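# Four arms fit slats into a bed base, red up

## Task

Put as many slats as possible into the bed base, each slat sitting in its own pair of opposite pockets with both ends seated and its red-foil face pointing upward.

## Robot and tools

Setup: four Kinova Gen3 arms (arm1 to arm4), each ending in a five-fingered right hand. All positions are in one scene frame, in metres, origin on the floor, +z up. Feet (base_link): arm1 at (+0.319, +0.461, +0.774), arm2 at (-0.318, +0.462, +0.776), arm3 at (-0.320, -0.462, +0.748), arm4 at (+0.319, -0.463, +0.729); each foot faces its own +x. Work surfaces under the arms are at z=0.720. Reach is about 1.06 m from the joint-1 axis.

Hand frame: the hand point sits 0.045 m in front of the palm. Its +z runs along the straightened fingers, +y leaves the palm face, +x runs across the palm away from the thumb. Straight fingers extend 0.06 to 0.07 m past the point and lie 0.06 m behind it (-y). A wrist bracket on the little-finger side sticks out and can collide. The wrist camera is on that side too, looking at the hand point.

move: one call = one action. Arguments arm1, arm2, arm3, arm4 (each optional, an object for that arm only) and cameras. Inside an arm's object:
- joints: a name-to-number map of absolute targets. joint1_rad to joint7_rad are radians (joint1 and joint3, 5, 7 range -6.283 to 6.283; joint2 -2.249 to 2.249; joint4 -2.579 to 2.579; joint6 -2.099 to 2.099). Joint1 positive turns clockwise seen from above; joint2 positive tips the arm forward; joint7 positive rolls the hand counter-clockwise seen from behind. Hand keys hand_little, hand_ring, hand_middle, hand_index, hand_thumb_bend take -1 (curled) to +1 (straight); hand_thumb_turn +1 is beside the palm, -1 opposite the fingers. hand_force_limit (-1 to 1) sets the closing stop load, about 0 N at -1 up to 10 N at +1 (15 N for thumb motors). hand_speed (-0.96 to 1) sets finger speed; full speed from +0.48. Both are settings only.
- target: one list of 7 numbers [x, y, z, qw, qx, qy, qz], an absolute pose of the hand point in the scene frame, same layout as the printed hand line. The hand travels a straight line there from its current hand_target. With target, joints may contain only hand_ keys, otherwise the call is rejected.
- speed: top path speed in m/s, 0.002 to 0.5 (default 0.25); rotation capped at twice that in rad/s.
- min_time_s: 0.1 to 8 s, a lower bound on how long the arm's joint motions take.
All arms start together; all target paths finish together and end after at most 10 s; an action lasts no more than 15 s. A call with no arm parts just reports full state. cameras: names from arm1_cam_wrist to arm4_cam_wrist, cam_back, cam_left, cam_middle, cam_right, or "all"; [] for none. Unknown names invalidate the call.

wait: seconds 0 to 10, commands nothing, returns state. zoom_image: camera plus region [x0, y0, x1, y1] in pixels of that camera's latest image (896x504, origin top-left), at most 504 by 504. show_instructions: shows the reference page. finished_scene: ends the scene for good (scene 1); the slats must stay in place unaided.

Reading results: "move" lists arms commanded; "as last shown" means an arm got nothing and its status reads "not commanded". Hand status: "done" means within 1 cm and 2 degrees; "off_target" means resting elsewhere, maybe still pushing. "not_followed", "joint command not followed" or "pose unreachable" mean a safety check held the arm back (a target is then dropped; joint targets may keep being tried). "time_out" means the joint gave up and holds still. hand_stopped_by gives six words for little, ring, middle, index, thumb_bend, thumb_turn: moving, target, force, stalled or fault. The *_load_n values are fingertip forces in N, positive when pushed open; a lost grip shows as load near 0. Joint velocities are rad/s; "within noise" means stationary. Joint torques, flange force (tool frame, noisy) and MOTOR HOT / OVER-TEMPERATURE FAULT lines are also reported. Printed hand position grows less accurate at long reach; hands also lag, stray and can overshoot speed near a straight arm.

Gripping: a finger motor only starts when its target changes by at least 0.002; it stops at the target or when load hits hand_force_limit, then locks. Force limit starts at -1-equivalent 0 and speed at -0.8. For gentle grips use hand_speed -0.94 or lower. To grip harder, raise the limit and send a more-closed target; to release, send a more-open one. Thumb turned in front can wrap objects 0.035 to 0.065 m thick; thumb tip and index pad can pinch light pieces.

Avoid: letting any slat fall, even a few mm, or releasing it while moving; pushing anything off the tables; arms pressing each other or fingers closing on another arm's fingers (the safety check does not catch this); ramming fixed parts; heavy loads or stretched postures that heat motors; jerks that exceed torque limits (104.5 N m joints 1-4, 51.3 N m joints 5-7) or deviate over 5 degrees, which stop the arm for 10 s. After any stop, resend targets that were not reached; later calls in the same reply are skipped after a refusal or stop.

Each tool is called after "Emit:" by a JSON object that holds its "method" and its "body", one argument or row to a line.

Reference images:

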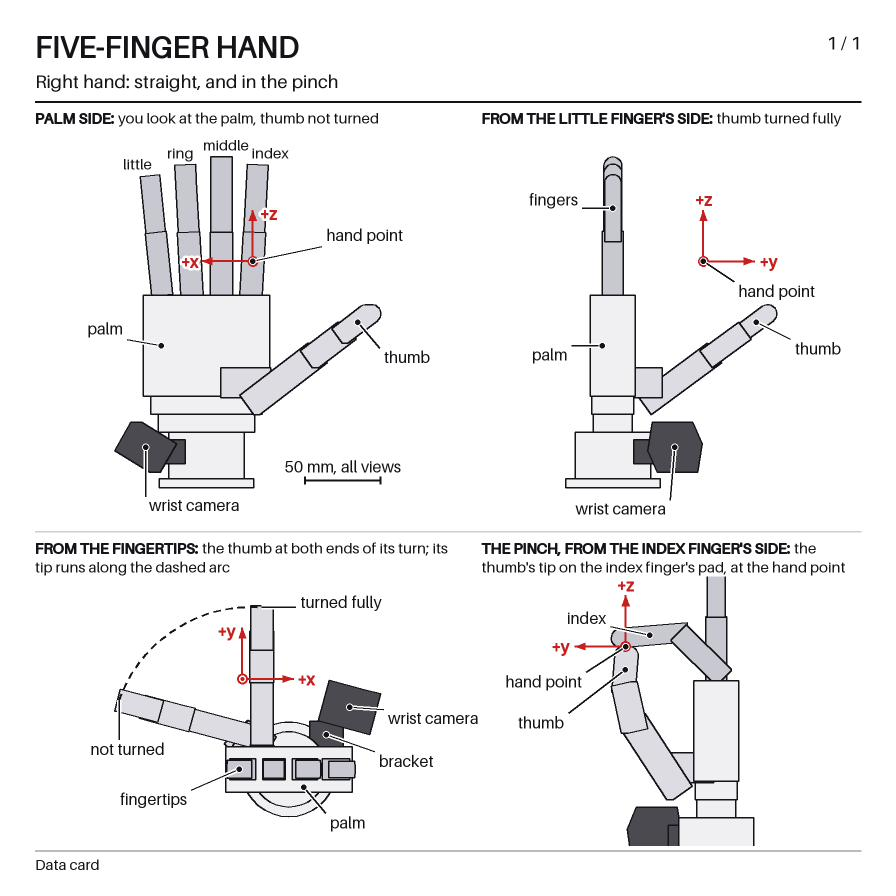

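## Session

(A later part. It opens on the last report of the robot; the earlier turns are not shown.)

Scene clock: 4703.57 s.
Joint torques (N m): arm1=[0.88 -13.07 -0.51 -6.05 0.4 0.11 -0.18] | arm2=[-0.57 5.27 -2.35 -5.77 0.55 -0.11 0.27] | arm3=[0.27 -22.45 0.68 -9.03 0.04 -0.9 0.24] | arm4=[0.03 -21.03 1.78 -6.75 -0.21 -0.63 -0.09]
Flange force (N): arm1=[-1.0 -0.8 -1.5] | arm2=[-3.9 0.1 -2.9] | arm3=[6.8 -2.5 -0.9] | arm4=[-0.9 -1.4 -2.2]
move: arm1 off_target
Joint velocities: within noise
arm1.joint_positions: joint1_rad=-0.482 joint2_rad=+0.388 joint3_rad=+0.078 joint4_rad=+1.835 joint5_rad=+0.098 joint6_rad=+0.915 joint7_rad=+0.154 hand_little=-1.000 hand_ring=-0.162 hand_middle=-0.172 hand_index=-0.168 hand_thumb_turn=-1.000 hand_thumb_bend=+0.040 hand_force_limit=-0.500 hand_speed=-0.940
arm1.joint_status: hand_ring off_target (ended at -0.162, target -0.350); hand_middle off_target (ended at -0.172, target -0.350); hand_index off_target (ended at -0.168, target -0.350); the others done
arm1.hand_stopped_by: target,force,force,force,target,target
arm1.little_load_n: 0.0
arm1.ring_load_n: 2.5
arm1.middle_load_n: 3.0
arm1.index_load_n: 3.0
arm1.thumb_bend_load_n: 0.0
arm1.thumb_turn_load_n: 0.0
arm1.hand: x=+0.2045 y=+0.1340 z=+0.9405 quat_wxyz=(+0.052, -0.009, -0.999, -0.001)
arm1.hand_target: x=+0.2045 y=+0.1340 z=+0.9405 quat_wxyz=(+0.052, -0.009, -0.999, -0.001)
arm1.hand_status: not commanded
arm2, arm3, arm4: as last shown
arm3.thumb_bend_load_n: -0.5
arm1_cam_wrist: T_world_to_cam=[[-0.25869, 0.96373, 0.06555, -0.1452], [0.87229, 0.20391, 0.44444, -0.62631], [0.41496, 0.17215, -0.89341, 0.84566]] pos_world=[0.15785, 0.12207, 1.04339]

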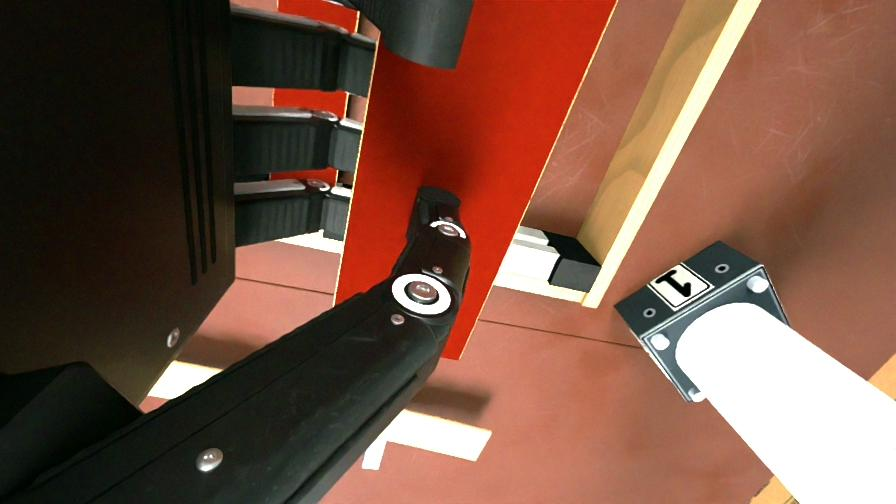

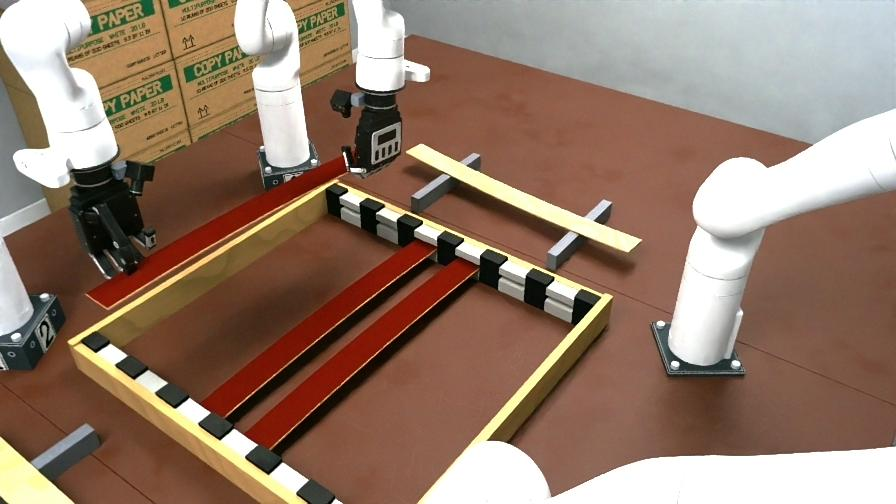

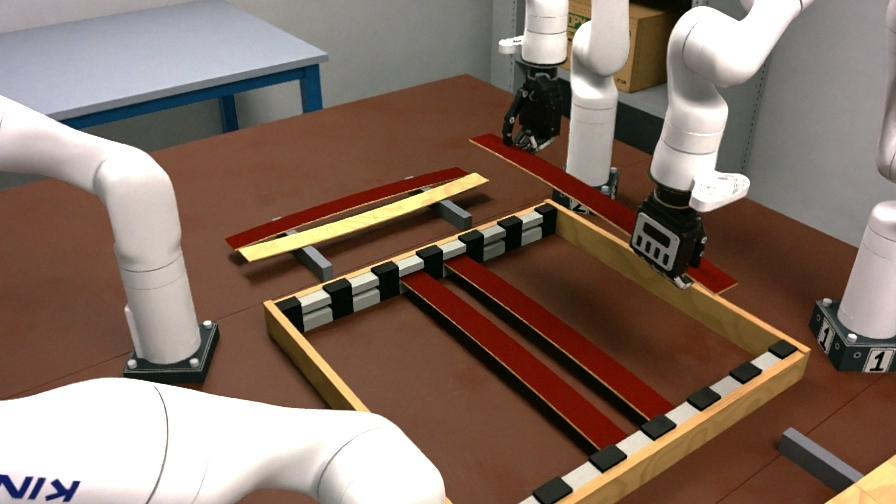

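Emit:
{"method": "move", "body": {
  "arm1": {"joints": {"hand_force_limit": 0.0, "hand_speed": -0.94, "hand_index": -0.4, "hand_middle": -0.4, "hand_ring": -0.4}},
  "cameras": ["arm1_cam_wrist", "cam_left", "cam_middle"]
}}

Scene clock: 4747.07 s.
Joint torques (N m): arm1=[0.83 -13.1 -0.57 -6.04 0.39 0.14 -0.19] | arm2=[-0.44 5.23 -2.21 -5.68 0.6 -0.07 0.25] | arm3=[0.31 -22.53 0.76 -9.04 -0.02 -0.91 0.2] | arm4=[0.06 -21.04 1.78 -6.76 -0.2 -0.63 -0.06]
Flange force (N): arm1=[-0.8 -0.8 -1.4] | arm2=[-3.5 0.0 -3.0] | arm3=[6.7 -2.5 -0.7] | arm4=[-0.8 -1.3 -2.2]
move: arm1 off_target
Joint velocities: within noise
arm1.joint_positions: joint1_rad=-0.482 joint2_rad=+0.388 joint3_rad=+0.078 joint4_rad=+1.835 joint5_rad=+0.098 joint6_rad=+0.915 joint7_rad=+0.154 hand_little=-1.000 hand_ring=-0.183 hand_middle=-0.187 hand_index=-0.184 hand_thumb_turn=-1.000 hand_thumb_bend=+0.040 hand_force_limit=+0.000 hand_speed=-0.940
arm1.joint_status: hand_ring off_target (ended at -0.183, target -0.400); hand_middle off_target (ended at -0.187, target -0.400); hand_index off_target (ended at -0.184, target -0.400); the others done
arm1.hand_stopped_by: target,force,force,force,target,target
arm1.little_load_n: 0.0
arm1.ring_load_n: 5.5
arm1.middle_load_n: 6.0
arm1.index_load_n: 5.5
arm1.thumb_bend_load_n: 0.0
arm1.thumb_turn_load_n: 0.5
arm1.hand: x=+0.2045 y=+0.1340 z=+0.9405 quat_wxyz=(+0.052, -0.009, -0.999, -0.001)
arm1.hand_target: x=+0.2045 y=+0.1340 z=+0.9405 quat_wxyz=(+0.052, -0.009, -0.999, -0.001)
arm1.hand_status: not commanded
arm2, arm3, arm4: as last shown
arm2.ring_load_n: 8.0
arm3.thumb_bend_load_n: 0.0
arm1_cam_wrist: T_world_to_cam=[[-0.25869, 0.96373, 0.06555, -0.1452], [0.87229, 0.20391, 0.44444, -0.62631], [0.41496, 0.17215, -0.89341, 0.84566]] pos_world=[0.15785, 0.12207, 1.04339]

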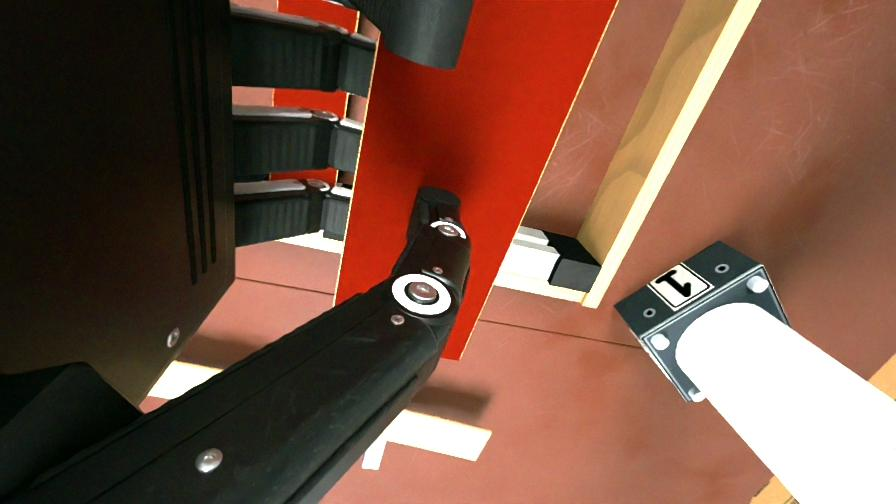

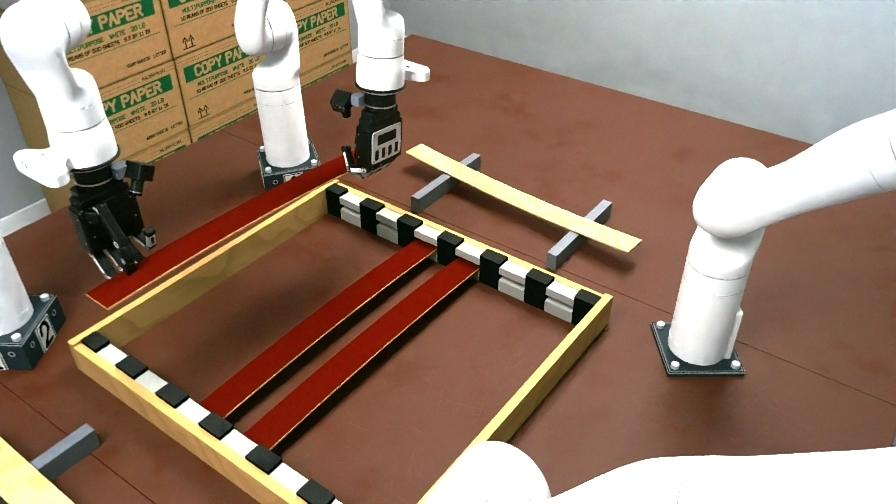

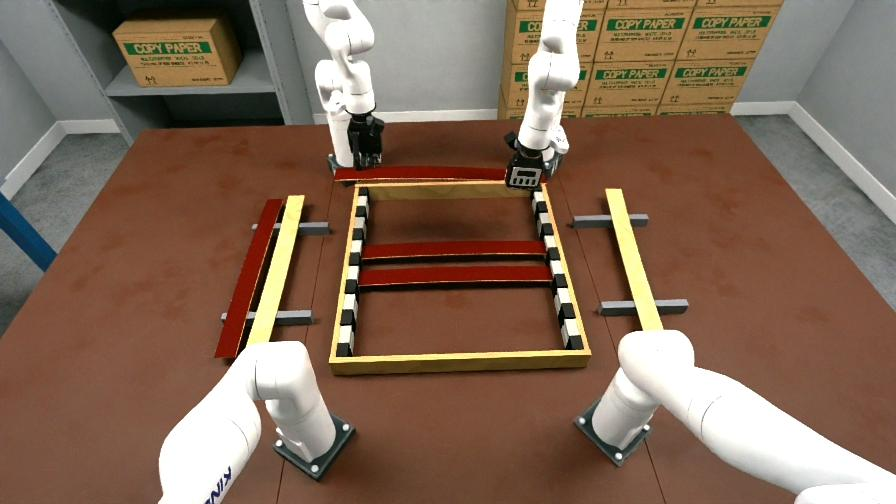

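Emit:
{"method": "zoom_image", "body": {
  "camera": "cam_middle",
  "region": [320, 140, 572, 220]
}}

Emit:
{"method": "zoom_image", "body": {
  "camera": "cam_left",
  "region": [60, 120, 440, 330]
}}

Scaled by 2.000 from the camera's image (finer frame: 1280x720).

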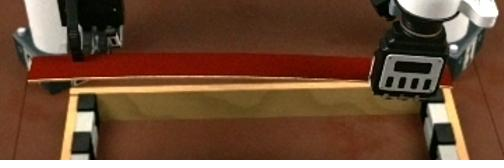

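Scaled by 1.326 from the camera's image (finer frame: 1280x720).

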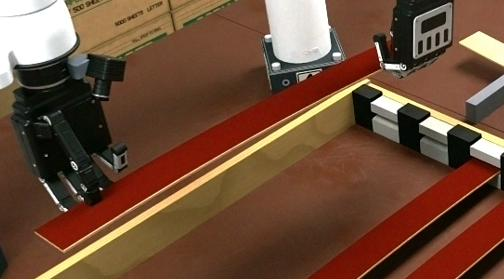

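Emit:
{"method": "move", "body": {
  "arm1": {"target": [0.250, 0.1395, 0.8987, 0.00524, 0.00873, 0.99995, -0.00005], "speed": 0.12},
  "arm2": {"target": [-0.204, 0.1607, 0.835, 0.00079, 0.99584, -0.00869, 0.09063], "speed": 0.12},
  "cameras": ["arm2_cam_wrist", "arm1_cam_wrist"]
}}

Scene clock: 4863.97 s.
Joint torques (N m): arm1=[3.85 -13.51 2.74 -5.67 2.8 -0.2 0.18] | arm2=[-2.89 8.87 -6.19 -5.13 0.24 -2.57 0.59] | arm3=[0.23 -22.59 0.75 -9.08 0.07 -0.88 0.15] | arm4=[0.05 -21.02 1.8 -6.76 -0.22 -0.62 -0.1]
Flange force (N): arm1=[-9.9 -2.1 -1.3] | arm2=[-8.4 0.0 5.7] | arm3=[6.7 -2.8 -0.6] | arm4=[-0.8 -1.4 -2.2]
move: arm1 done; arm2 done
Joint velocities: within noise
arm1.joint_positions: joint1_rad=-0.449 joint2_rad=+0.443 joint3_rad=+0.013 joint4_rad=+1.923 joint5_rad=-0.016 joint6_rad=+0.793 joint7_rad=+0.195 hand_little=-1.000 hand_ring=-0.183 hand_middle=-0.187 hand_index=-0.184 hand_thumb_turn=-1.000 hand_thumb_bend=+0.040 hand_force_limit=+0.000 hand_speed=-0.940
arm1.joint_status: not commanded
arm1.hand_stopped_by: target,force,force,force,target,target
arm1.little_load_n: 0.0
arm1.ring_load_n: 9.5
arm1.middle_load_n: 7.0
arm1.index_load_n: 3.0
arm1.thumb_bend_load_n: 0.0
arm1.thumb_turn_load_n: 0.0
arm1.hand: x=+0.2500 y=+0.1395 z=+0.8987 quat_wxyz=(-0.005, -0.009, -1.000, +0.000)
arm1.hand_target: x=+0.2500 y=+0.1395 z=+0.8987 quat_wxyz=(-0.005, -0.009, -1.000, +0.000)
arm1.hand_status: done (0.000 m and 0.0 deg from the pose sent, 0.062 m and 6.6 deg at the start)
arm2.joint_positions: joint1_rad=-2.415 joint2_rad=-0.423 joint3_rad=+2.481 joint4_rad=+2.449 joint5_rad=+0.357 joint6_rad=+0.289 joint7_rad=+2.324 hand_little=-0.998 hand_ring=-0.177 hand_middle=-0.166 hand_index=-0.144 hand_thumb_turn=-1.000 hand_thumb_bend=+0.040 hand_force_limit=+0.000 hand_speed=-0.940
arm2.joint_status: not commanded
arm2.hand_stopped_by: target,force,force,force,target,target
arm2.little_load_n: 0.0
arm2.ring_load_n: 5.5
arm2.middle_load_n: 5.0
arm2.index_load_n: 5.5
arm2.thumb_bend_load_n: 0.0
arm2.thumb_turn_load_n: -0.5
arm2.hand: x=-0.2040 y=+0.1607 z=+0.8350 quat_wxyz=(+0.001, +0.996, -0.009, +0.091)
arm2.hand_target: x=-0.2040 y=+0.1607 z=+0.8350 quat_wxyz=(+0.001, +0.996, -0.009, +0.091)
arm2.hand_status: done (0.000 m and 0.0 deg from the pose sent, 0.133 m and 10.4 deg at the start)
arm3.joint_positions: joint1_rad=+2.552 joint2_rad=+0.900 joint3_rad=+0.000 joint4_rad=+1.300 joint5_rad=+0.000 joint6_rad=+0.600 joint7_rad=-2.045 hand_little=+1.000 hand_ring=+1.000 hand_middle=+1.000 hand_index=+1.000 hand_thumb_turn=+1.000 hand_thumb_bend=+1.000 hand_force_limit=+0.000 hand_speed=-0.800
arm3.joint_status: not commanded
arm3.hand_stopped_by: target,target,target,target,target,target
arm3.little_load_n: 0.0
arm3.ring_load_n: 0.0
arm3.middle_load_n: 0.0
arm3.index_load_n: 0.0
arm3.thumb_bend_load_n: 0.0
arm3.thumb_turn_load_n: 0.0
arm3.hand: x=-0.3049 y=-1.2053 z=+0.8219 quat_wxyz=(-0.142, -0.841, -0.514, +0.090)
arm3.hand_target: x=-0.3049 y=-1.2053 z=+0.8219 quat_wxyz=(-0.142, -0.841, -0.514, +0.090)
arm3.hand_status: not commanded
arm4.joint_positions: joint1_rad=+3.778 joint2_rad=+0.900 joint3_rad=+0.000 joint4_rad=+1.300 joint5_rad=+0.000 joint6_rad=+0.600 joint7_rad=-1.821 hand_little=+1.000 hand_ring=+1.000 hand_middle=+1.000 hand_index=+1.000 hand_thumb_turn=+1.000 hand_thumb_bend=+1.000 hand_force_limit=+0.000 hand_speed=-0.800
arm4.joint_status: not commanded
arm4.hand_stopped_by: target,target,target,target,target,target
arm4.little_load_n: 0.0
arm4.ring_load_n: 0.0
arm4.middle_load_n: 0.0
arm4.index_load_n: 0.0
arm4.thumb_bend_load_n: 0.0
arm4.thumb_turn_load_n: 0.0
arm4.hand: x=+0.3472 y=-1.1959 z=+0.8062 quat_wxyz=(-0.132, -0.777, -0.606, +0.111)
arm4.hand_target: x=+0.3472 y=-1.1959 z=+0.8062 quat_wxyz=(-0.132, -0.777, -0.606, +0.111)
arm4.hand_status: not commanded
pictures: arm1_cam_wrist, arm2_cam_wrist
arm1_cam_wrist: T_world_to_cam=[[-0.26433, 0.96386, 0.03331, -0.10559], [0.81544, 0.20492, 0.54136, -0.72162], [0.51497, 0.17026, -0.84013, 0.71585]] pos_world=[0.19189, 0.12776, 0.99558]
arm2_cam_wrist: T_world_to_cam=[[0.19755, -0.97957, 0.03774, 0.16793], [-0.90704, -0.16805, 0.38605, -0.4849], [-0.37182, -0.11049, -0.9217, 0.8274]] pos_world=[-0.16536, 0.17443, 0.94348]

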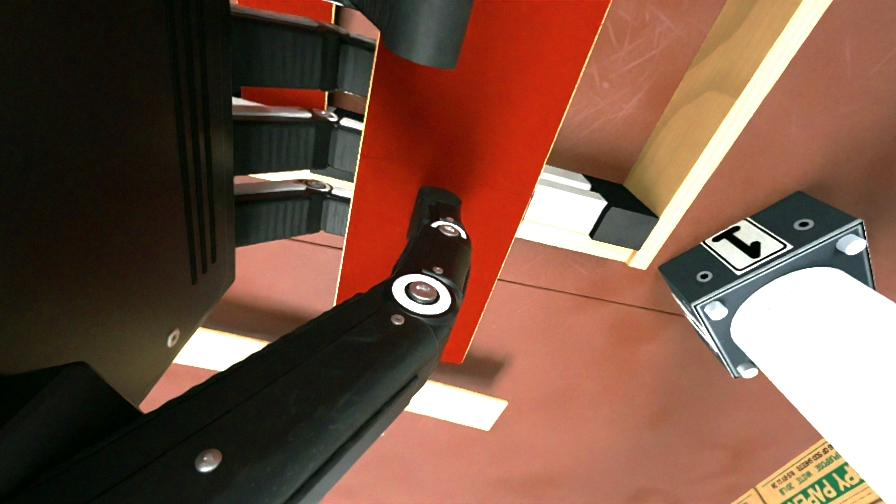

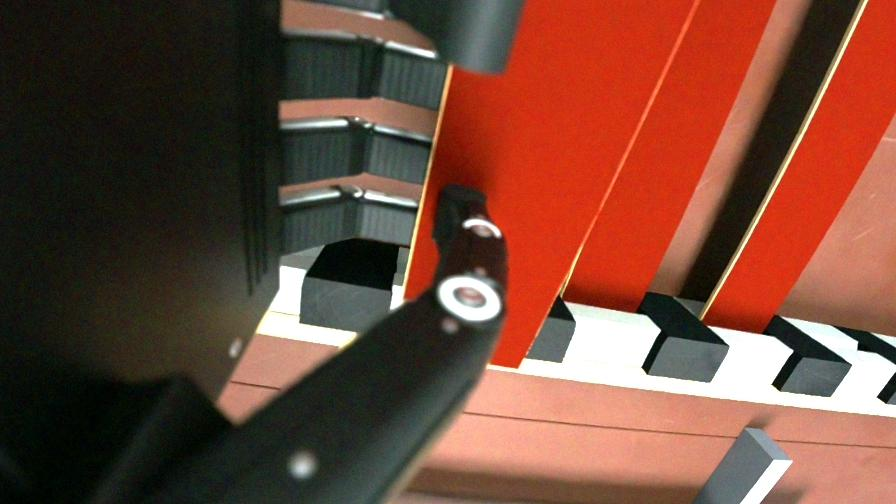

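Emit:
{"method": "zoom_image", "body": {
  "camera": "arm2_cam_wrist",
  "region": [260, 220, 760, 420]
}}

Scaled by 1.008 from the camera's image (finer frame: 1280x720).

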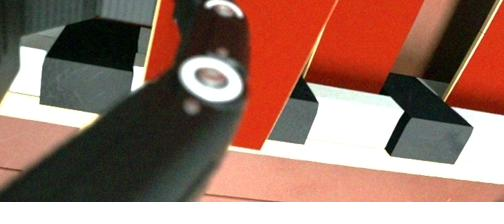

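Emit:
{"method": "move", "body": {
  "arm1": {"target": [0.257, 0.1395, 0.8411, 0.03054, 0.00873, 0.9995, -0.00027], "speed": 0.06},
  "arm2": {"target": [-0.197, 0.1615, 0.7774, 0.00079, 0.99584, -0.00869, 0.09063], "speed": 0.06},
  "cameras": ["arm2_cam_wrist"]
}}

Emit:
{"method": "zoom_image", "body": {
  "camera": "arm2_cam_wrist",
  "region": [280, 220, 680, 440]
}}

Scene clock: 4960.00 s.
Joint torques (N m): arm1=[3.94 -14.13 2.87 -4.81 2.38 -0.44 0.3] | arm2=[-3.44 11.99 -6.66 -3.2 1.04 -3.08 0.85] | arm3=[0.38 -22.5 0.7 -8.95 0.01 -0.91 0.22] | arm4=[0.06 -21.03 1.79 -6.71 -0.21 -0.62 -0.09]
Flange force (N): arm1=[-11.1 -1.7 -1.9] | arm2=[-10.8 -2.4 6.7] | arm3=[6.5 -2.1 -0.7] | arm4=[-1.0 -1.3 -2.2]
move: arm1 done; arm2 done
Joint velocities: within noise
arm1.joint_positions: joint1_rad=-0.396 joint2_rad=+0.563 joint3_rad=-0.029 joint4_rad=+1.979 joint5_rad=-0.068 joint6_rad=+0.628 joint7_rad=+0.256 hand_little=-1.000 hand_ring=-0.183 hand_middle=-0.187 hand_index=-0.184 hand_thumb_turn=-1.000 hand_thumb_bend=+0.040 hand_force_limit=+0.000 hand_speed=-0.940
arm1.joint_status: not commanded
arm1.hand_stopped_by: target,force,force,force,target,target
arm1.little_load_n: 0.0
arm1.ring_load_n: 5.5
arm1.middle_load_n: 5.5
arm1.index_load_n: 5.0
arm1.thumb_bend_load_n: 0.0
arm1.thumb_turn_load_n: 1.0
arm1.hand: x=+0.2570 y=+0.1395 z=+0.8411 quat_wxyz=(-0.031, -0.009, -0.999, +0.000)
arm1.hand_target: x=+0.2570 y=+0.1395 z=+0.8411 quat_wxyz=(-0.031, -0.009, -0.999, +0.000)
arm1.hand_status: done (0.000 m and 0.0 deg from the pose sent, 0.058 m and 2.9 deg at the start)
arm2.joint_positions: joint1_rad=-2.726 joint2_rad=-0.596 joint3_rad=+2.841 joint4_rad=+2.480 joint5_rad=+0.495 joint6_rad=+0.017 joint7_rad=+2.219 hand_little=-0.998 hand_ring=-0.177 hand_middle=-0.166 hand_index=-0.144 hand_thumb_turn=-1.000 hand_thumb_bend=+0.040 hand_force_limit=+0.000 hand_speed=-0.940
arm2.joint_status: not commanded
arm2.hand_stopped_by: target,force,force,force,target,target
arm2.little_load_n: 0.0
arm2.ring_load_n: 7.5
arm2.middle_load_n: 5.5
arm2.index_load_n: 4.5
arm2.thumb_bend_load_n: 0.0
arm2.thumb_turn_load_n: 0.0
arm2.hand: x=-0.1970 y=+0.1615 z=+0.7774 quat_wxyz=(+0.001, +0.996, -0.009, +0.091)
arm2.hand_target: x=-0.1970 y=+0.1615 z=+0.7774 quat_wxyz=(+0.001, +0.996, -0.009, +0.091)
arm2.hand_status: done (0.000 m and 0.0 deg from the pose sent, 0.058 m and 0.0 deg at the start)
arm3, arm4: as last shown
arm2_cam_wrist: T_world_to_cam=[[0.19755, -0.97957, 0.03774, 0.1695], [-0.90704, -0.16805, 0.38605, -0.45618], [-0.37182, -0.11049, -0.9217, 0.777]] pos_world=[-0.15836, 0.17523, 0.88588]

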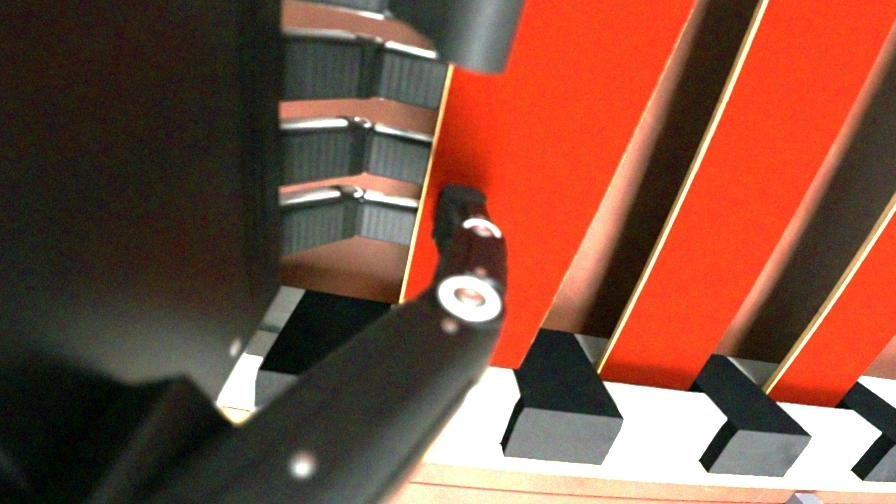

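Scaled by 1.260 from the camera's image (finer frame: 1280x720).

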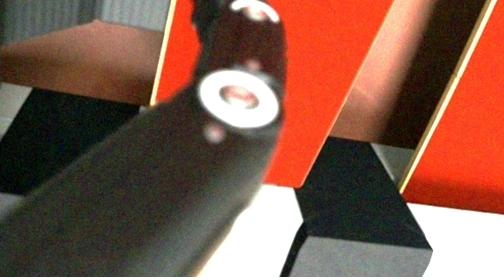

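Emit:
{"method": "move", "body": {
  "arm1": {"target": [0.257, 0.1402, 0.8291, 0.03403, 0.00873, 0.99938, -0.0003], "speed": 0.04},
  "arm2": {"target": [-0.197, 0.163, 0.7654, 0.00079, 0.99584, -0.00869, 0.09063], "speed": 0.04},
  "cameras": ["arm2_cam_wrist"]
}}

Emit:
{"method": "zoom_image", "body": {
  "camera": "arm2_cam_wrist",
  "region": [380, 260, 680, 440]
}}

Scene clock: 5004.53 s.
Joint torques (N m): arm1=[3.78 -14.37 2.7 -4.8 2.27 -0.56 0.37] | arm2=[-3.57 12.4 -6.67 -2.53 1.27 -2.99 0.97] | arm3=[0.2 -22.46 0.64 -8.96 0.01 -0.9 0.21] | arm4=[0.03 -21.02 1.79 -6.72 -0.2 -0.63 -0.08]
Flange force (N): arm1=[-11.1 -1.4 -1.9] | arm2=[-11.1 -2.2 5.8] | arm3=[6.4 -2.5 -0.8] | arm4=[-1.0 -1.4 -2.2]
move: arm1 done; arm2 done
Joint velocities: within noise
arm1.joint_positions: joint1_rad=-0.384 joint2_rad=+0.590 joint3_rad=-0.037 joint4_rad=+1.989 joint5_rad=-0.074 joint6_rad=+0.594 joint7_rad=+0.267 hand_little=-1.000 hand_ring=-0.183 hand_middle=-0.187 hand_index=-0.184 hand_thumb_turn=-1.000 hand_thumb_bend=+0.040 hand_force_limit=+0.000 hand_speed=-0.940
arm1.joint_status: not commanded
arm1.hand_stopped_by: target,force,force,force,target,target
arm1.little_load_n: 0.0
arm1.ring_load_n: 5.0
arm1.middle_load_n: 5.5
arm1.index_load_n: 5.5
arm1.thumb_bend_load_n: 0.0
arm1.thumb_turn_load_n: 1.0
arm1.hand: x=+0.2570 y=+0.1402 z=+0.8291 quat_wxyz=(-0.034, -0.009, -0.999, +0.000)
arm1.hand_target: x=+0.2570 y=+0.1402 z=+0.8291 quat_wxyz=(-0.034, -0.009, -0.999, +0.000)
arm1.hand_status: done (0.000 m and 0.0 deg from the pose sent, 0.012 m and 0.4 deg at the start)
arm2.joint_positions: joint1_rad=-2.779 joint2_rad=-0.637 joint3_rad=+2.908 joint4_rad=+2.488 joint5_rad=+0.498 joint6_rad=-0.045 joint7_rad=+2.224 hand_little=-0.998 hand_ring=-0.177 hand_middle=-0.166 hand_index=-0.144 hand_thumb_turn=-1.000 hand_thumb_bend=+0.040 hand_force_limit=+0.000 hand_speed=-0.940
arm2.joint_status: not commanded
arm2.hand_stopped_by: target,force,force,force,target,target
arm2.little_load_n: 0.0
arm2.ring_load_n: 8.0
arm2.middle_load_n: 5.5
arm2.index_load_n: 4.5
arm2.thumb_bend_load_n: 0.0
arm2.thumb_turn_load_n: 0.0
arm2.hand: x=-0.1970 y=+0.1630 z=+0.7654 quat_wxyz=(+0.001, +0.996, -0.009, +0.091)
arm2.hand_target: x=-0.1970 y=+0.1630 z=+0.7654 quat_wxyz=(+0.001, +0.996, -0.009, +0.091)
arm2.hand_status: done (0.000 m and 0.0 deg from the pose sent, 0.012 m and 0.0 deg at the start)
arm3, arm4: as last shown
arm4.thumb_bend_load_n: -0.5
arm2_cam_wrist: T_world_to_cam=[[0.19768, -0.97954, 0.03779, 0.17139], [-0.90701, -0.16814, 0.38608, -0.4513], [-0.37182, -0.11059, -0.92169, 0.76611]] pos_world=[-0.15835, 0.17673, 0.87388]

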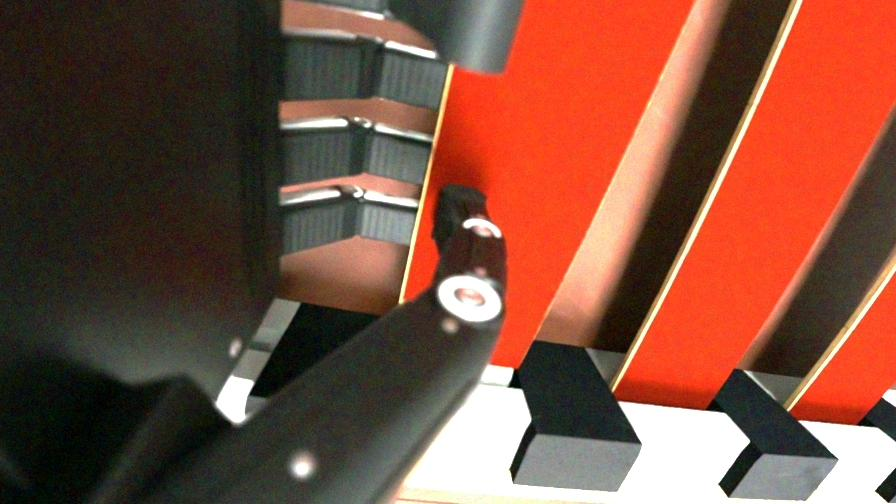

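Scaled by 1.680 from the camera's image (finer frame: 1280x720).

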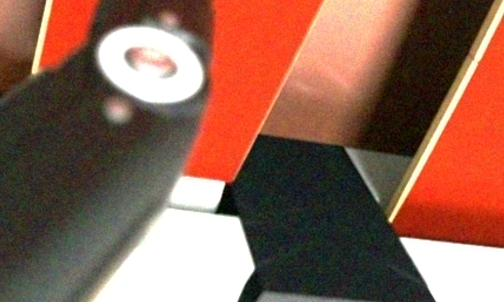

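Emit:
{"method": "move", "body": {
  "arm1": {"target": [0.2370, 0.1402, 0.8267, 0.03403, 0.00873, 0.99938, -0.0003], "speed": 0.04},
  "arm2": {"target": [-0.217, 0.163, 0.7630, 0.00079, 0.99584, -0.00869, 0.09063], "speed": 0.04},
  "cameras": ["arm2_cam_wrist", "arm1_cam_wrist"]
}}

Scene clock: 5020.40 s.
Joint torques (N m): arm1=[3.48 -14.73 2.36 -4.97 2.09 -0.63 0.32] | arm2=[-3.28 12.01 -6.3 -1.65 1.23 -2.71 0.9] | arm3=[0.32 -22.55 0.69 -8.99 0.03 -0.93 0.2] | arm4=[0.02 -21.02 1.79 -6.77 -0.22 -0.61 -0.1]
Flange force (N): arm1=[-10.1 -1.5 -1.9] | arm2=[-10.5 -2.7 6.5] | arm3=[6.5 -2.3 -0.7] | arm4=[-0.7 -1.5 -2.2]
move: arm1 done; arm2 done
Joint velocities: within noise
arm1.joint_positions: joint1_rad=-0.336 joint2_rad=+0.603 joint3_rad=-0.038 joint4_rad=+1.970 joint5_rad=-0.069 joint6_rad=+0.602 joint7_rad=+0.311 hand_little=-1.000 hand_ring=-0.183 hand_middle=-0.187 hand_index=-0.184 hand_thumb_turn=-1.000 hand_thumb_bend=+0.040 hand_force_limit=+0.000 hand_speed=-0.940
arm1.joint_status: not commanded
arm1.hand_stopped_by: target,force,force,force,target,target
arm1.little_load_n: 0.0
arm1.ring_load_n: 5.0
arm1.middle_load_n: 5.5
arm1.index_load_n: 5.5
arm1.thumb_bend_load_n: 0.0
arm1.thumb_turn_load_n: 1.0
arm1.hand: x=+0.2370 y=+0.1402 z=+0.8267 quat_wxyz=(-0.034, -0.009, -0.999, +0.000)
arm1.hand_target: x=+0.2370 y=+0.1402 z=+0.8267 quat_wxyz=(-0.034, -0.009, -0.999, +0.000)
arm1.hand_status: done (0.000 m and 0.0 deg from the pose sent, 0.020 m and 0.0 deg at the start)
arm2.joint_positions: joint1_rad=-2.718 joint2_rad=-0.645 joint3_rad=+2.925 joint4_rad=+2.510 joint5_rad=+0.536 joint6_rad=-0.068 joint7_rad=+2.261 hand_little=-0.998 hand_ring=-0.177 hand_middle=-0.166 hand_index=-0.144 hand_thumb_turn=-1.000 hand_thumb_bend=+0.040 hand_force_limit=+0.000 hand_speed=-0.940
arm2.joint_status: not commanded
arm2.hand_stopped_by: target,force,force,force,target,target
arm2.little_load_n: 0.0
arm2.ring_load_n: 8.0
arm2.middle_load_n: 6.0
arm2.index_load_n: 4.5
arm2.thumb_bend_load_n: 0.0
arm2.thumb_turn_load_n: 0.0
arm2.hand: x=-0.2170 y=+0.1630 z=+0.7630 quat_wxyz=(+0.001, +0.996, -0.009, +0.091)
arm2.hand_target: x=-0.2170 y=+0.1630 z=+0.7630 quat_wxyz=(+0.001, +0.996, -0.009, +0.091)
arm2.hand_status: done (0.000 m and 0.0 deg from the pose sent, 0.020 m and 0.0 deg at the start)
arm3, arm4: as last shown
arm4.thumb_bend_load_n: 0.0
pictures: arm1_cam_wrist, arm2_cam_wrist
arm1_cam_wrist: T_world_to_cam=[[-0.26582, 0.96387, 0.0171, -0.09356], [0.78298, 0.20552, 0.58711, -0.70235], [0.56238, 0.16946, -0.80933, 0.6253]] pos_world=[0.17341, 0.12856, 0.92003]
arm2_cam_wrist: T_world_to_cam=[[0.19767, -0.97954, 0.03779, 0.17544], [-0.90701, -0.16814, 0.38608, -0.46851], [-0.37182, -0.11059, -0.92169, 0.75646]] pos_world=[-0.17836, 0.17673, 0.87148]

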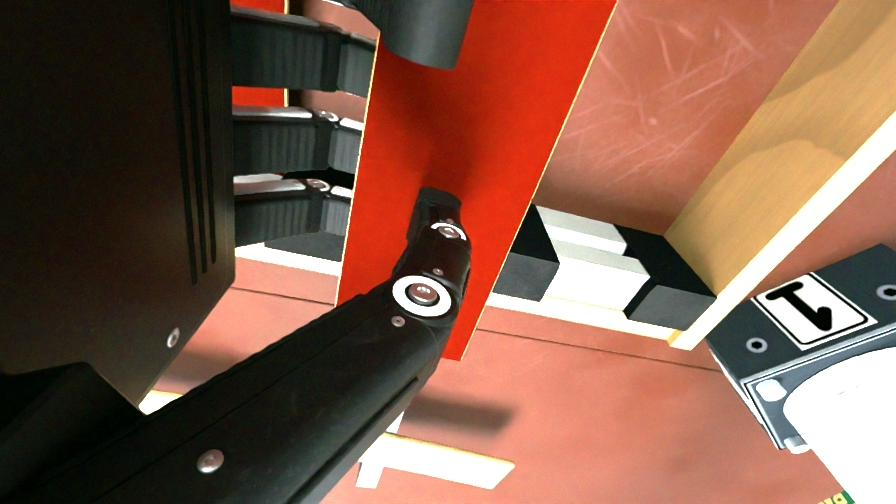

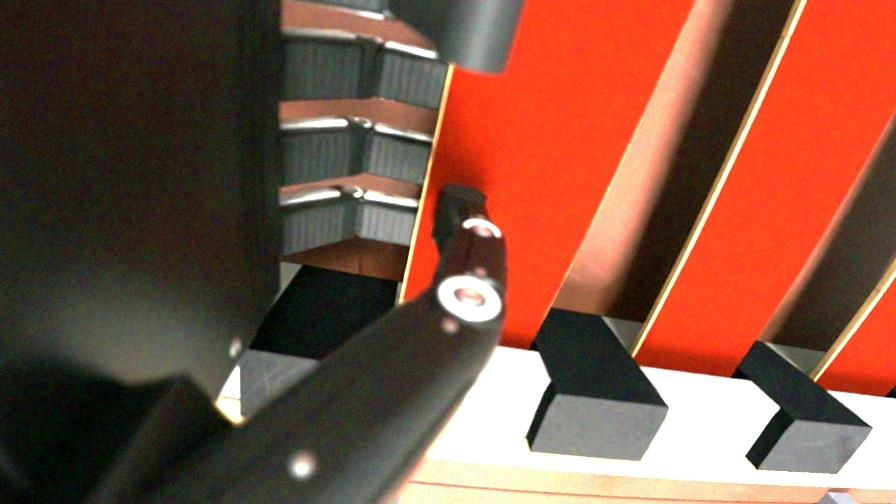

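Emit:
{"method": "move", "body": {
  "arm1": {"target": [0.2316, 0.1402, 0.7956, 0.00524, 0.00873, 0.99995, -0.00005], "speed": 0.04},
  "arm2": {"target": [-0.225, 0.163, 0.7605, 0.00052, 0.9982, -0.00871, 0.0593], "speed": 0.04},
  "cameras": ["arm2_cam_wrist"]
}}

Scene clock: 5028.33 s.
Joint torques (N m): arm1=[4.08 -15.08 3.48 -4.47 2.26 -0.62 0.39] | arm2=[-3.77 12.63 -6.51 -2.3 1.26 -3.01 0.99] | arm3=[0.24 -22.55 0.66 -8.98 0.07 -0.89 0.21] | arm4=[0.07 -21.02 1.76 -6.73 -0.21 -0.64 -0.1]
Flange force (N): arm1=[-12.1 -1.5 -2.2] | arm2=[-11.8 -2.1 5.7] | arm3=[6.5 -2.5 -0.6] | arm4=[-1.0 -1.3 -2.2]
move: arm1 done; arm2 done
Joint velocities: within noise
arm1.joint_positions: joint1_rad=-0.404 joint2_rad=+0.662 joint3_rad=+0.014 joint4_rad=+2.001 joint5_rad=-0.029 joint6_rad=+0.496 joint7_rad=+0.255 hand_little=-1.000 hand_ring=-0.183 hand_middle=-0.187 hand_index=-0.183 hand_thumb_turn=-1.000 hand_thumb_bend=+0.040 hand_force_limit=+0.000 hand_speed=-0.940
arm1.joint_status: not commanded
arm1.hand_stopped_by: target,force,force,force,target,target
arm1.little_load_n: 0.0
arm1.ring_load_n: 4.5
arm1.middle_load_n: 5.5
arm1.index_load_n: 5.5
arm1.thumb_bend_load_n: 0.0
arm1.thumb_turn_load_n: 2.0
arm1.hand: x=+0.2316 y=+0.1402 z=+0.7956 quat_wxyz=(-0.005, -0.009, -1.000, +0.000)
arm1.hand_target: x=+0.2316 y=+0.1402 z=+0.7956 quat_wxyz=(-0.005, -0.009, -1.000, +0.000)
arm1.hand_status: done (0.000 m and 0.0 deg from the pose sent, 0.032 m and 3.3 deg at the start)
arm2.joint_positions: joint1_rad=-2.820 joint2_rad=-0.647 joint3_rad=+3.002 joint4_rad=+2.494 joint5_rad=+0.508 joint6_rad=-0.039 joint7_rad=+2.247 hand_little=-0.998 hand_ring=-0.177 hand_middle=-0.166 hand_index=-0.144 hand_thumb_turn=-1.000 hand_thumb_bend=+0.040 hand_force_limit=+0.000 hand_speed=-0.940
arm2.joint_status: not commanded
arm2.hand_stopped_by: target,force,force,force,target,target
arm2.little_load_n: 0.0
arm2.ring_load_n: 8.0
arm2.middle_load_n: 6.0
arm2.index_load_n: 4.5
arm2.thumb_bend_load_n: 0.0
arm2.thumb_turn_load_n: 0.0
arm2.hand: x=-0.2250 y=+0.1630 z=+0.7605 quat_wxyz=(+0.001, +0.998, -0.009, +0.059)
arm2.hand_target: x=-0.2250 y=+0.1630 z=+0.7605 quat_wxyz=(+0.001, +0.998, -0.009, +0.059)
arm2.hand_status: done (0.000 m and 0.0 deg from the pose sent, 0.008 m and 3.6 deg at the start)
arm3, arm4: as last shown
arm2_cam_wrist: T_world_to_cam=[[0.19945, -0.97961, 0.0242, 0.1879], [-0.88101, -0.16846, 0.44208, -0.51151], [-0.42899, -0.10949, -0.89665, 0.71907]] pos_world=[-0.17965, 0.17663, 0.86633]

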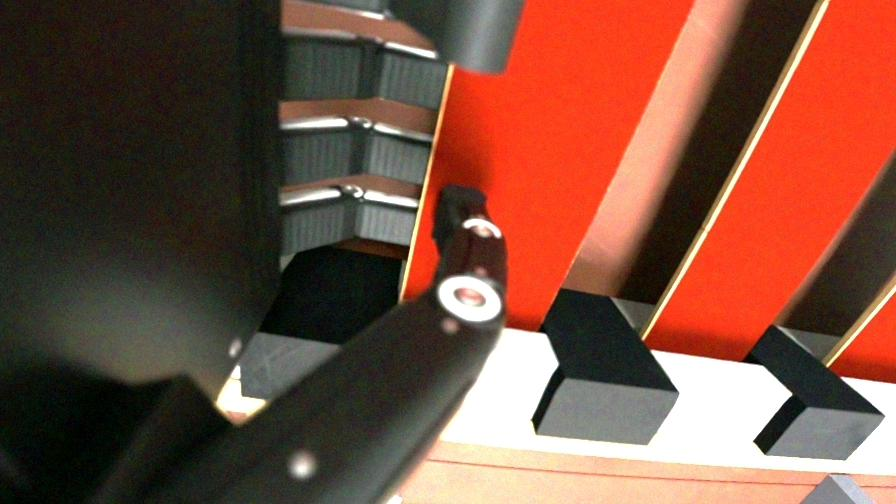

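Emit:
{"method": "move", "body": {
  "arm2": {"joints": {"hand_speed": -0.5, "hand_index": 0.05, "hand_middle": 0.05, "hand_ring": 0.05, "hand_thumb_bend": 0.4}}
}}

Emit:
{"method": "move", "body": {
  "arm2": {"target": [-0.225, 0.163, 0.768, 0.00052, 0.9982, -0.00871, 0.0593], "speed": 0.03, "joints": {"hand_index": 0.25, "hand_middle": 0.25, "hand_ring": 0.25, "hand_thumb_bend": 0.6}}
}}

Emit:
{"method": "move", "body": {
  "arm2": {"target": [-0.225, 0.163, 0.780, 0.00052, 0.9982, -0.00871, 0.0593], "speed": 0.04, "joints": {"hand_index": 0.4, "hand_middle": 0.4, "hand_ring": 0.4}}
}}

Emit:
{"method": "move", "body": {
  "arm2": {"target": [-0.225, 0.163, 0.793, 0.00052, 0.9982, -0.00871, 0.0593], "speed": 0.04, "joints": {"hand_index": 0.6, "hand_middle": 0.6, "hand_ring": 0.6}},
  "cameras": ["arm2_cam_wrist", "cam_left"]
}}

Scene clock: 5058.90 s.
Joint torques (N m): arm1=[0.97 -15.09 -0.48 -3.42 0.31 0.12 -0.2] | arm2=[-0.73 11.15 -2.45 0.29 0.57 -0.26 0.35] | arm3=[0.23 -22.52 0.63 -9.03 -0.03 -0.87 0.23] | arm4=[0.06 -21.06 1.77 -6.75 -0.22 -0.63 -0.08]
Flange force (N): arm1=[-2.4 -1.4 -1.0] | arm2=[-1.8 -2.9 6.2] | arm3=[6.8 -2.5 -0.7] | arm4=[-0.9 -1.3 -2.2]
move: arm2 done
Joint velocities: within noise
arm1, arm3, arm4: as last shown
arm1.ring_load_n: 6.0
arm1.index_load_n: 5.0
arm1.thumb_turn_load_n: 1.5
arm2.joint_positions: joint1_rad=-2.820 joint2_rad=-0.647 joint3_rad=+3.002 joint4_rad=+2.494 joint5_rad=+0.508 joint6_rad=-0.040 joint7_rad=+2.247 hand_little=-0.998 hand_ring=+0.050 hand_middle=+0.050 hand_index=+0.050 hand_thumb_turn=-1.000 hand_thumb_bend=+0.400 hand_force_limit=+0.000 hand_speed=-0.500
arm2.joint_status: all done
arm2.hand_stopped_by: target,target,target,target,target,target
arm2.little_load_n: 0.0
arm2.ring_load_n: 0.0
arm2.middle_load_n: 0.0
arm2.index_load_n: 0.0
arm2.thumb_bend_load_n: 0.0
arm2.thumb_turn_load_n: 0.0
arm2.hand: x=-0.2250 y=+0.1630 z=+0.7605 quat_wxyz=(+0.001, +0.998, -0.009, +0.059)
arm2.hand_target: x=-0.2250 y=+0.1630 z=+0.7605 quat_wxyz=(+0.001, +0.998, -0.009, +0.059)
arm2.hand_status: not commanded
pictures: none

Scene clock: 5059.87 s.
Joint torques (N m): arm1=[1.01 -15.07 -0.51 -3.41 0.32 0.16 -0.19] | arm2=[-0.72 10.95 -2.6 0.03 0.55 -0.27 0.35] | arm3=[0.3 -22.46 0.68 -9.03 0.02 -0.92 0.15] | arm4=[0.03 -21.03 1.77 -6.72 -0.2 -0.62 -0.11]
Flange force (N): arm1=[-2.6 -1.4 -0.9] | arm2=[-1.6 -3.1 7.2] | arm3=[6.7 -2.5 -0.9] | arm4=[-1.0 -1.4 -2.2]
move: arm2 done
Joint velocities: within noise
arm1, arm3, arm4: as last shown
arm1.middle_load_n: 6.0
arm1.thumb_turn_load_n: 1.0
arm2.joint_positions: joint1_rad=-2.793 joint2_rad=-0.619 joint3_rad=+2.966 joint4_rad=+2.493 joint5_rad=+0.507 joint6_rad=-0.003 joint7_rad=+2.244 hand_little=-0.998 hand_ring=+0.250 hand_middle=+0.250 hand_index=+0.250 hand_thumb_turn=-1.000 hand_thumb_bend=+0.600 hand_force_limit=+0.000 hand_speed=-0.500
arm2.joint_status: all done
arm2.hand_stopped_by: target,target,target,target,target,target
arm2.little_load_n: 0.0
arm2.ring_load_n: 0.0
arm2.middle_load_n: 0.0
arm2.index_load_n: 0.0
arm2.thumb_bend_load_n: 0.0
arm2.thumb_turn_load_n: 0.0
arm2.hand: x=-0.2250 y=+0.1630 z=+0.7680 quat_wxyz=(+0.001, +0.998, -0.009, +0.059)
arm2.hand_target: x=-0.2250 y=+0.1630 z=+0.7680 quat_wxyz=(+0.001, +0.998, -0.009, +0.059)
arm2.hand_status: done (0.000 m and 0.0 deg from the pose sent, 0.007 m and 0.0 deg at the start)
arm3.middle_load_n: 0.5
arm3.thumb_bend_load_n: -0.5
arm4.ring_load_n: -0.5
pictures: none

Scene clock: 5060.83 s.
Joint torques (N m): arm1=[0.95 -15.1 -0.51 -3.41 0.33 0.16 -0.16] | arm2=[-0.72 10.61 -2.74 -0.37 0.55 -0.25 0.33] | arm3=[0.26 -22.58 0.73 -8.98 -0.01 -0.93 0.23] | arm4=[0.03 -21.03 1.79 -6.72 -0.22 -0.62 -0.12]
Flange force (N): arm1=[-2.5 -1.4 -0.9] | arm2=[-1.3 -2.8 8.0] | arm3=[6.3 -2.3 -0.6] | arm4=[-1.0 -1.4 -2.2]
move: arm2 done
Joint velocities: within noise
arm1, arm3, arm4: as last shown
arm1.thumb_turn_load_n: 1.5
arm2.joint_positions: joint1_rad=-2.744 joint2_rad=-0.575 joint3_rad=+2.902 joint4_rad=+2.489 joint5_rad=+0.500 joint6_rad=+0.056 joint7_rad=+2.242 hand_little=-0.998 hand_ring=+0.400 hand_middle=+0.400 hand_index=+0.400 hand_thumb_turn=-1.000 hand_thumb_bend=+0.600 hand_force_limit=+0.000 hand_speed=-0.500
arm2.joint_status: all done
arm2.hand_stopped_by: target,target,target,target,target,target
arm2.little_load_n: 0.0
arm2.ring_load_n: 0.0
arm2.middle_load_n: 0.0
arm2.index_load_n: 0.0
arm2.thumb_bend_load_n: 0.0
arm2.thumb_turn_load_n: 0.5
arm2.hand: x=-0.2250 y=+0.1630 z=+0.7800 quat_wxyz=(+0.001, +0.998, -0.009, +0.059)
arm2.hand_target: x=-0.2250 y=+0.1630 z=+0.7800 quat_wxyz=(+0.001, +0.998, -0.009, +0.059)
arm2.hand_status: done (0.000 m and 0.0 deg from the pose sent, 0.012 m and 0.0 deg at the start)
arm3.middle_load_n: 0.0
arm3.thumb_bend_load_n: 0.0
arm4.ring_load_n: 0.0
pictures: none

Scene clock: 5061.80 s.
Joint torques (N m): arm1=[0.99 -15.11 -0.47 -3.43 0.33 0.15 -0.19] | arm2=[-0.74 10.25 -2.88 -0.83 0.52 -0.25 0.35] | arm3=[0.29 -22.51 0.72 -9.03 0.03 -0.93 0.21] | arm4=[0.07 -21.02 1.8 -6.74 -0.21 -0.62 -0.1]
Flange force (N): arm1=[-2.5 -1.4 -0.8] | arm2=[-0.9 -2.1 8.5] | arm3=[6.6 -2.4 -0.8] | arm4=[-0.9 -1.4 -2.2]
move: arm2 done
Joint velocities: within noise
arm1: as last shown
arm2.joint_positions: joint1_rad=-2.686 joint2_rad=-0.531 joint3_rad=+2.825 joint4_rad=+2.483 joint5_rad=+0.483 joint6_rad=+0.120 joint7_rad=+2.249 hand_little=-0.998 hand_ring=+0.600 hand_middle=+0.600 hand_index=+0.600 hand_thumb_turn=-1.000 hand_thumb_bend=+0.600 hand_force_limit=+0.000 hand_speed=-0.500
arm2.joint_status: all done
arm2.hand_stopped_by: target,target,target,target,target,target
arm2.little_load_n: 0.0
arm2.ring_load_n: 0.0
arm2.middle_load_n: 0.0
arm2.index_load_n: 0.0
arm2.thumb_bend_load_n: 0.0
arm2.thumb_turn_load_n: 0.0
arm2.hand: x=-0.2250 y=+0.1630 z=+0.7930 quat_wxyz=(+0.001, +0.998, -0.009, +0.059)
arm2.hand_target: x=-0.2250 y=+0.1630 z=+0.7930 quat_wxyz=(+0.001, +0.998, -0.009, +0.059)
arm2.hand_status: done (0.000 m and 0.0 deg from the pose sent, 0.013 m and 0.0 deg at the start)
arm3.joint_positions: joint1_rad=+2.552 joint2_rad=+0.900 joint3_rad=+0.000 joint4_rad=+1.300 joint5_rad=+0.000 joint6_rad=+0.600 joint7_rad=-2.045 hand_little=+1.000 hand_ring=+1.000 hand_middle=+1.000 hand_index=+1.000 hand_thumb_turn=+1.000 hand_thumb_bend=+1.000 hand_force_limit=+0.000 hand_speed=-0.800
arm3.joint_status: not commanded
arm3.hand_stopped_by: target,target,target,target,target,target
arm3.little_load_n: 0.0
arm3.ring_load_n: 0.0
arm3.middle_load_n: 0.0
arm3.index_load_n: 0.0
arm3.thumb_bend_load_n: 0.0
arm3.thumb_turn_load_n: 0.0
arm3.hand: x=-0.3049 y=-1.2053 z=+0.8219 quat_wxyz=(-0.142, -0.841, -0.514, +0.090)
arm3.hand_target: x=-0.3049 y=-1.2053 z=+0.8219 quat_wxyz=(-0.142, -0.841, -0.514, +0.090)
arm3.hand_status: not commanded
arm4.joint_positions: joint1_rad=+3.778 joint2_rad=+0.900 joint3_rad=+0.000 joint4_rad=+1.300 joint5_rad=+0.000 joint6_rad=+0.600 joint7_rad=-1.821 hand_little=+1.000 hand_ring=+1.000 hand_middle=+1.000 hand_index=+1.000 hand_thumb_turn=+1.000 hand_thumb_bend=+1.000 hand_force_limit=+0.000 hand_speed=-0.800
arm4.joint_status: not commanded
arm4.hand_stopped_by: target,target,target,target,target,target
arm4.little_load_n: -0.5
arm4.ring_load_n: 0.0
arm4.middle_load_n: 0.0
arm4.index_load_n: 0.0
arm4.thumb_bend_load_n: 0.0
arm4.thumb_turn_load_n: 0.0
arm4.hand: x=+0.3472 y=-1.1959 z=+0.8062 quat_wxyz=(-0.132, -0.777, -0.606, +0.111)
arm4.hand_target: x=+0.3472 y=-1.1959 z=+0.8062 quat_wxyz=(-0.132, -0.777, -0.606, +0.111)
arm4.hand_status: not commanded
arm2_cam_wrist: T_world_to_cam=[[0.19949, -0.9796, 0.02429, 0.18693], [-0.88101, -0.16845, 0.4421, -0.52595], [-0.42899, -0.10959, -0.89664, 0.7483]] pos_world=[-0.17965, 0.17653, 0.89894]

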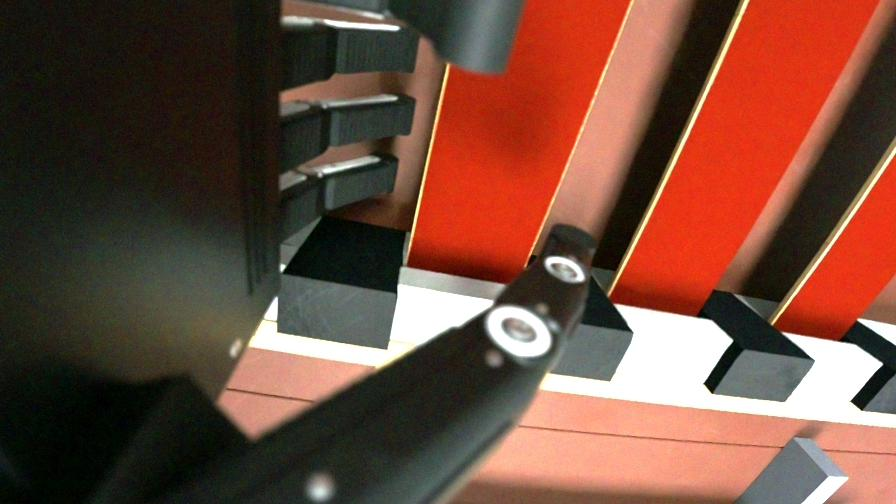

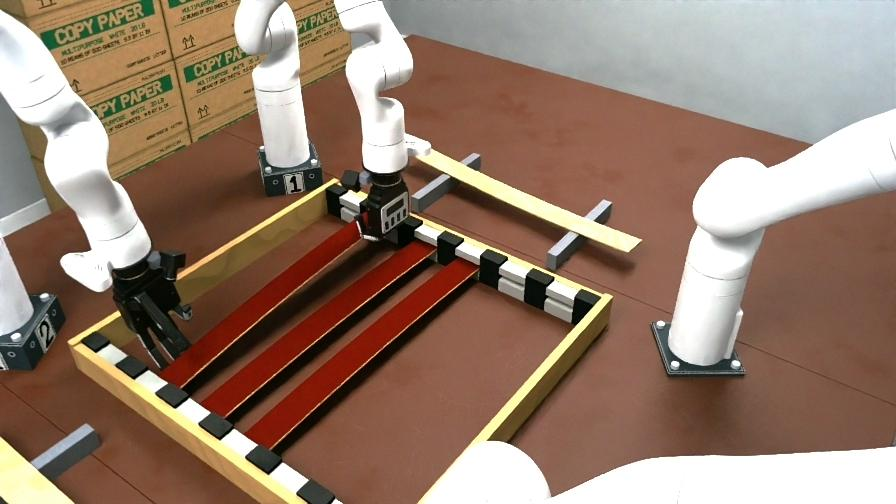

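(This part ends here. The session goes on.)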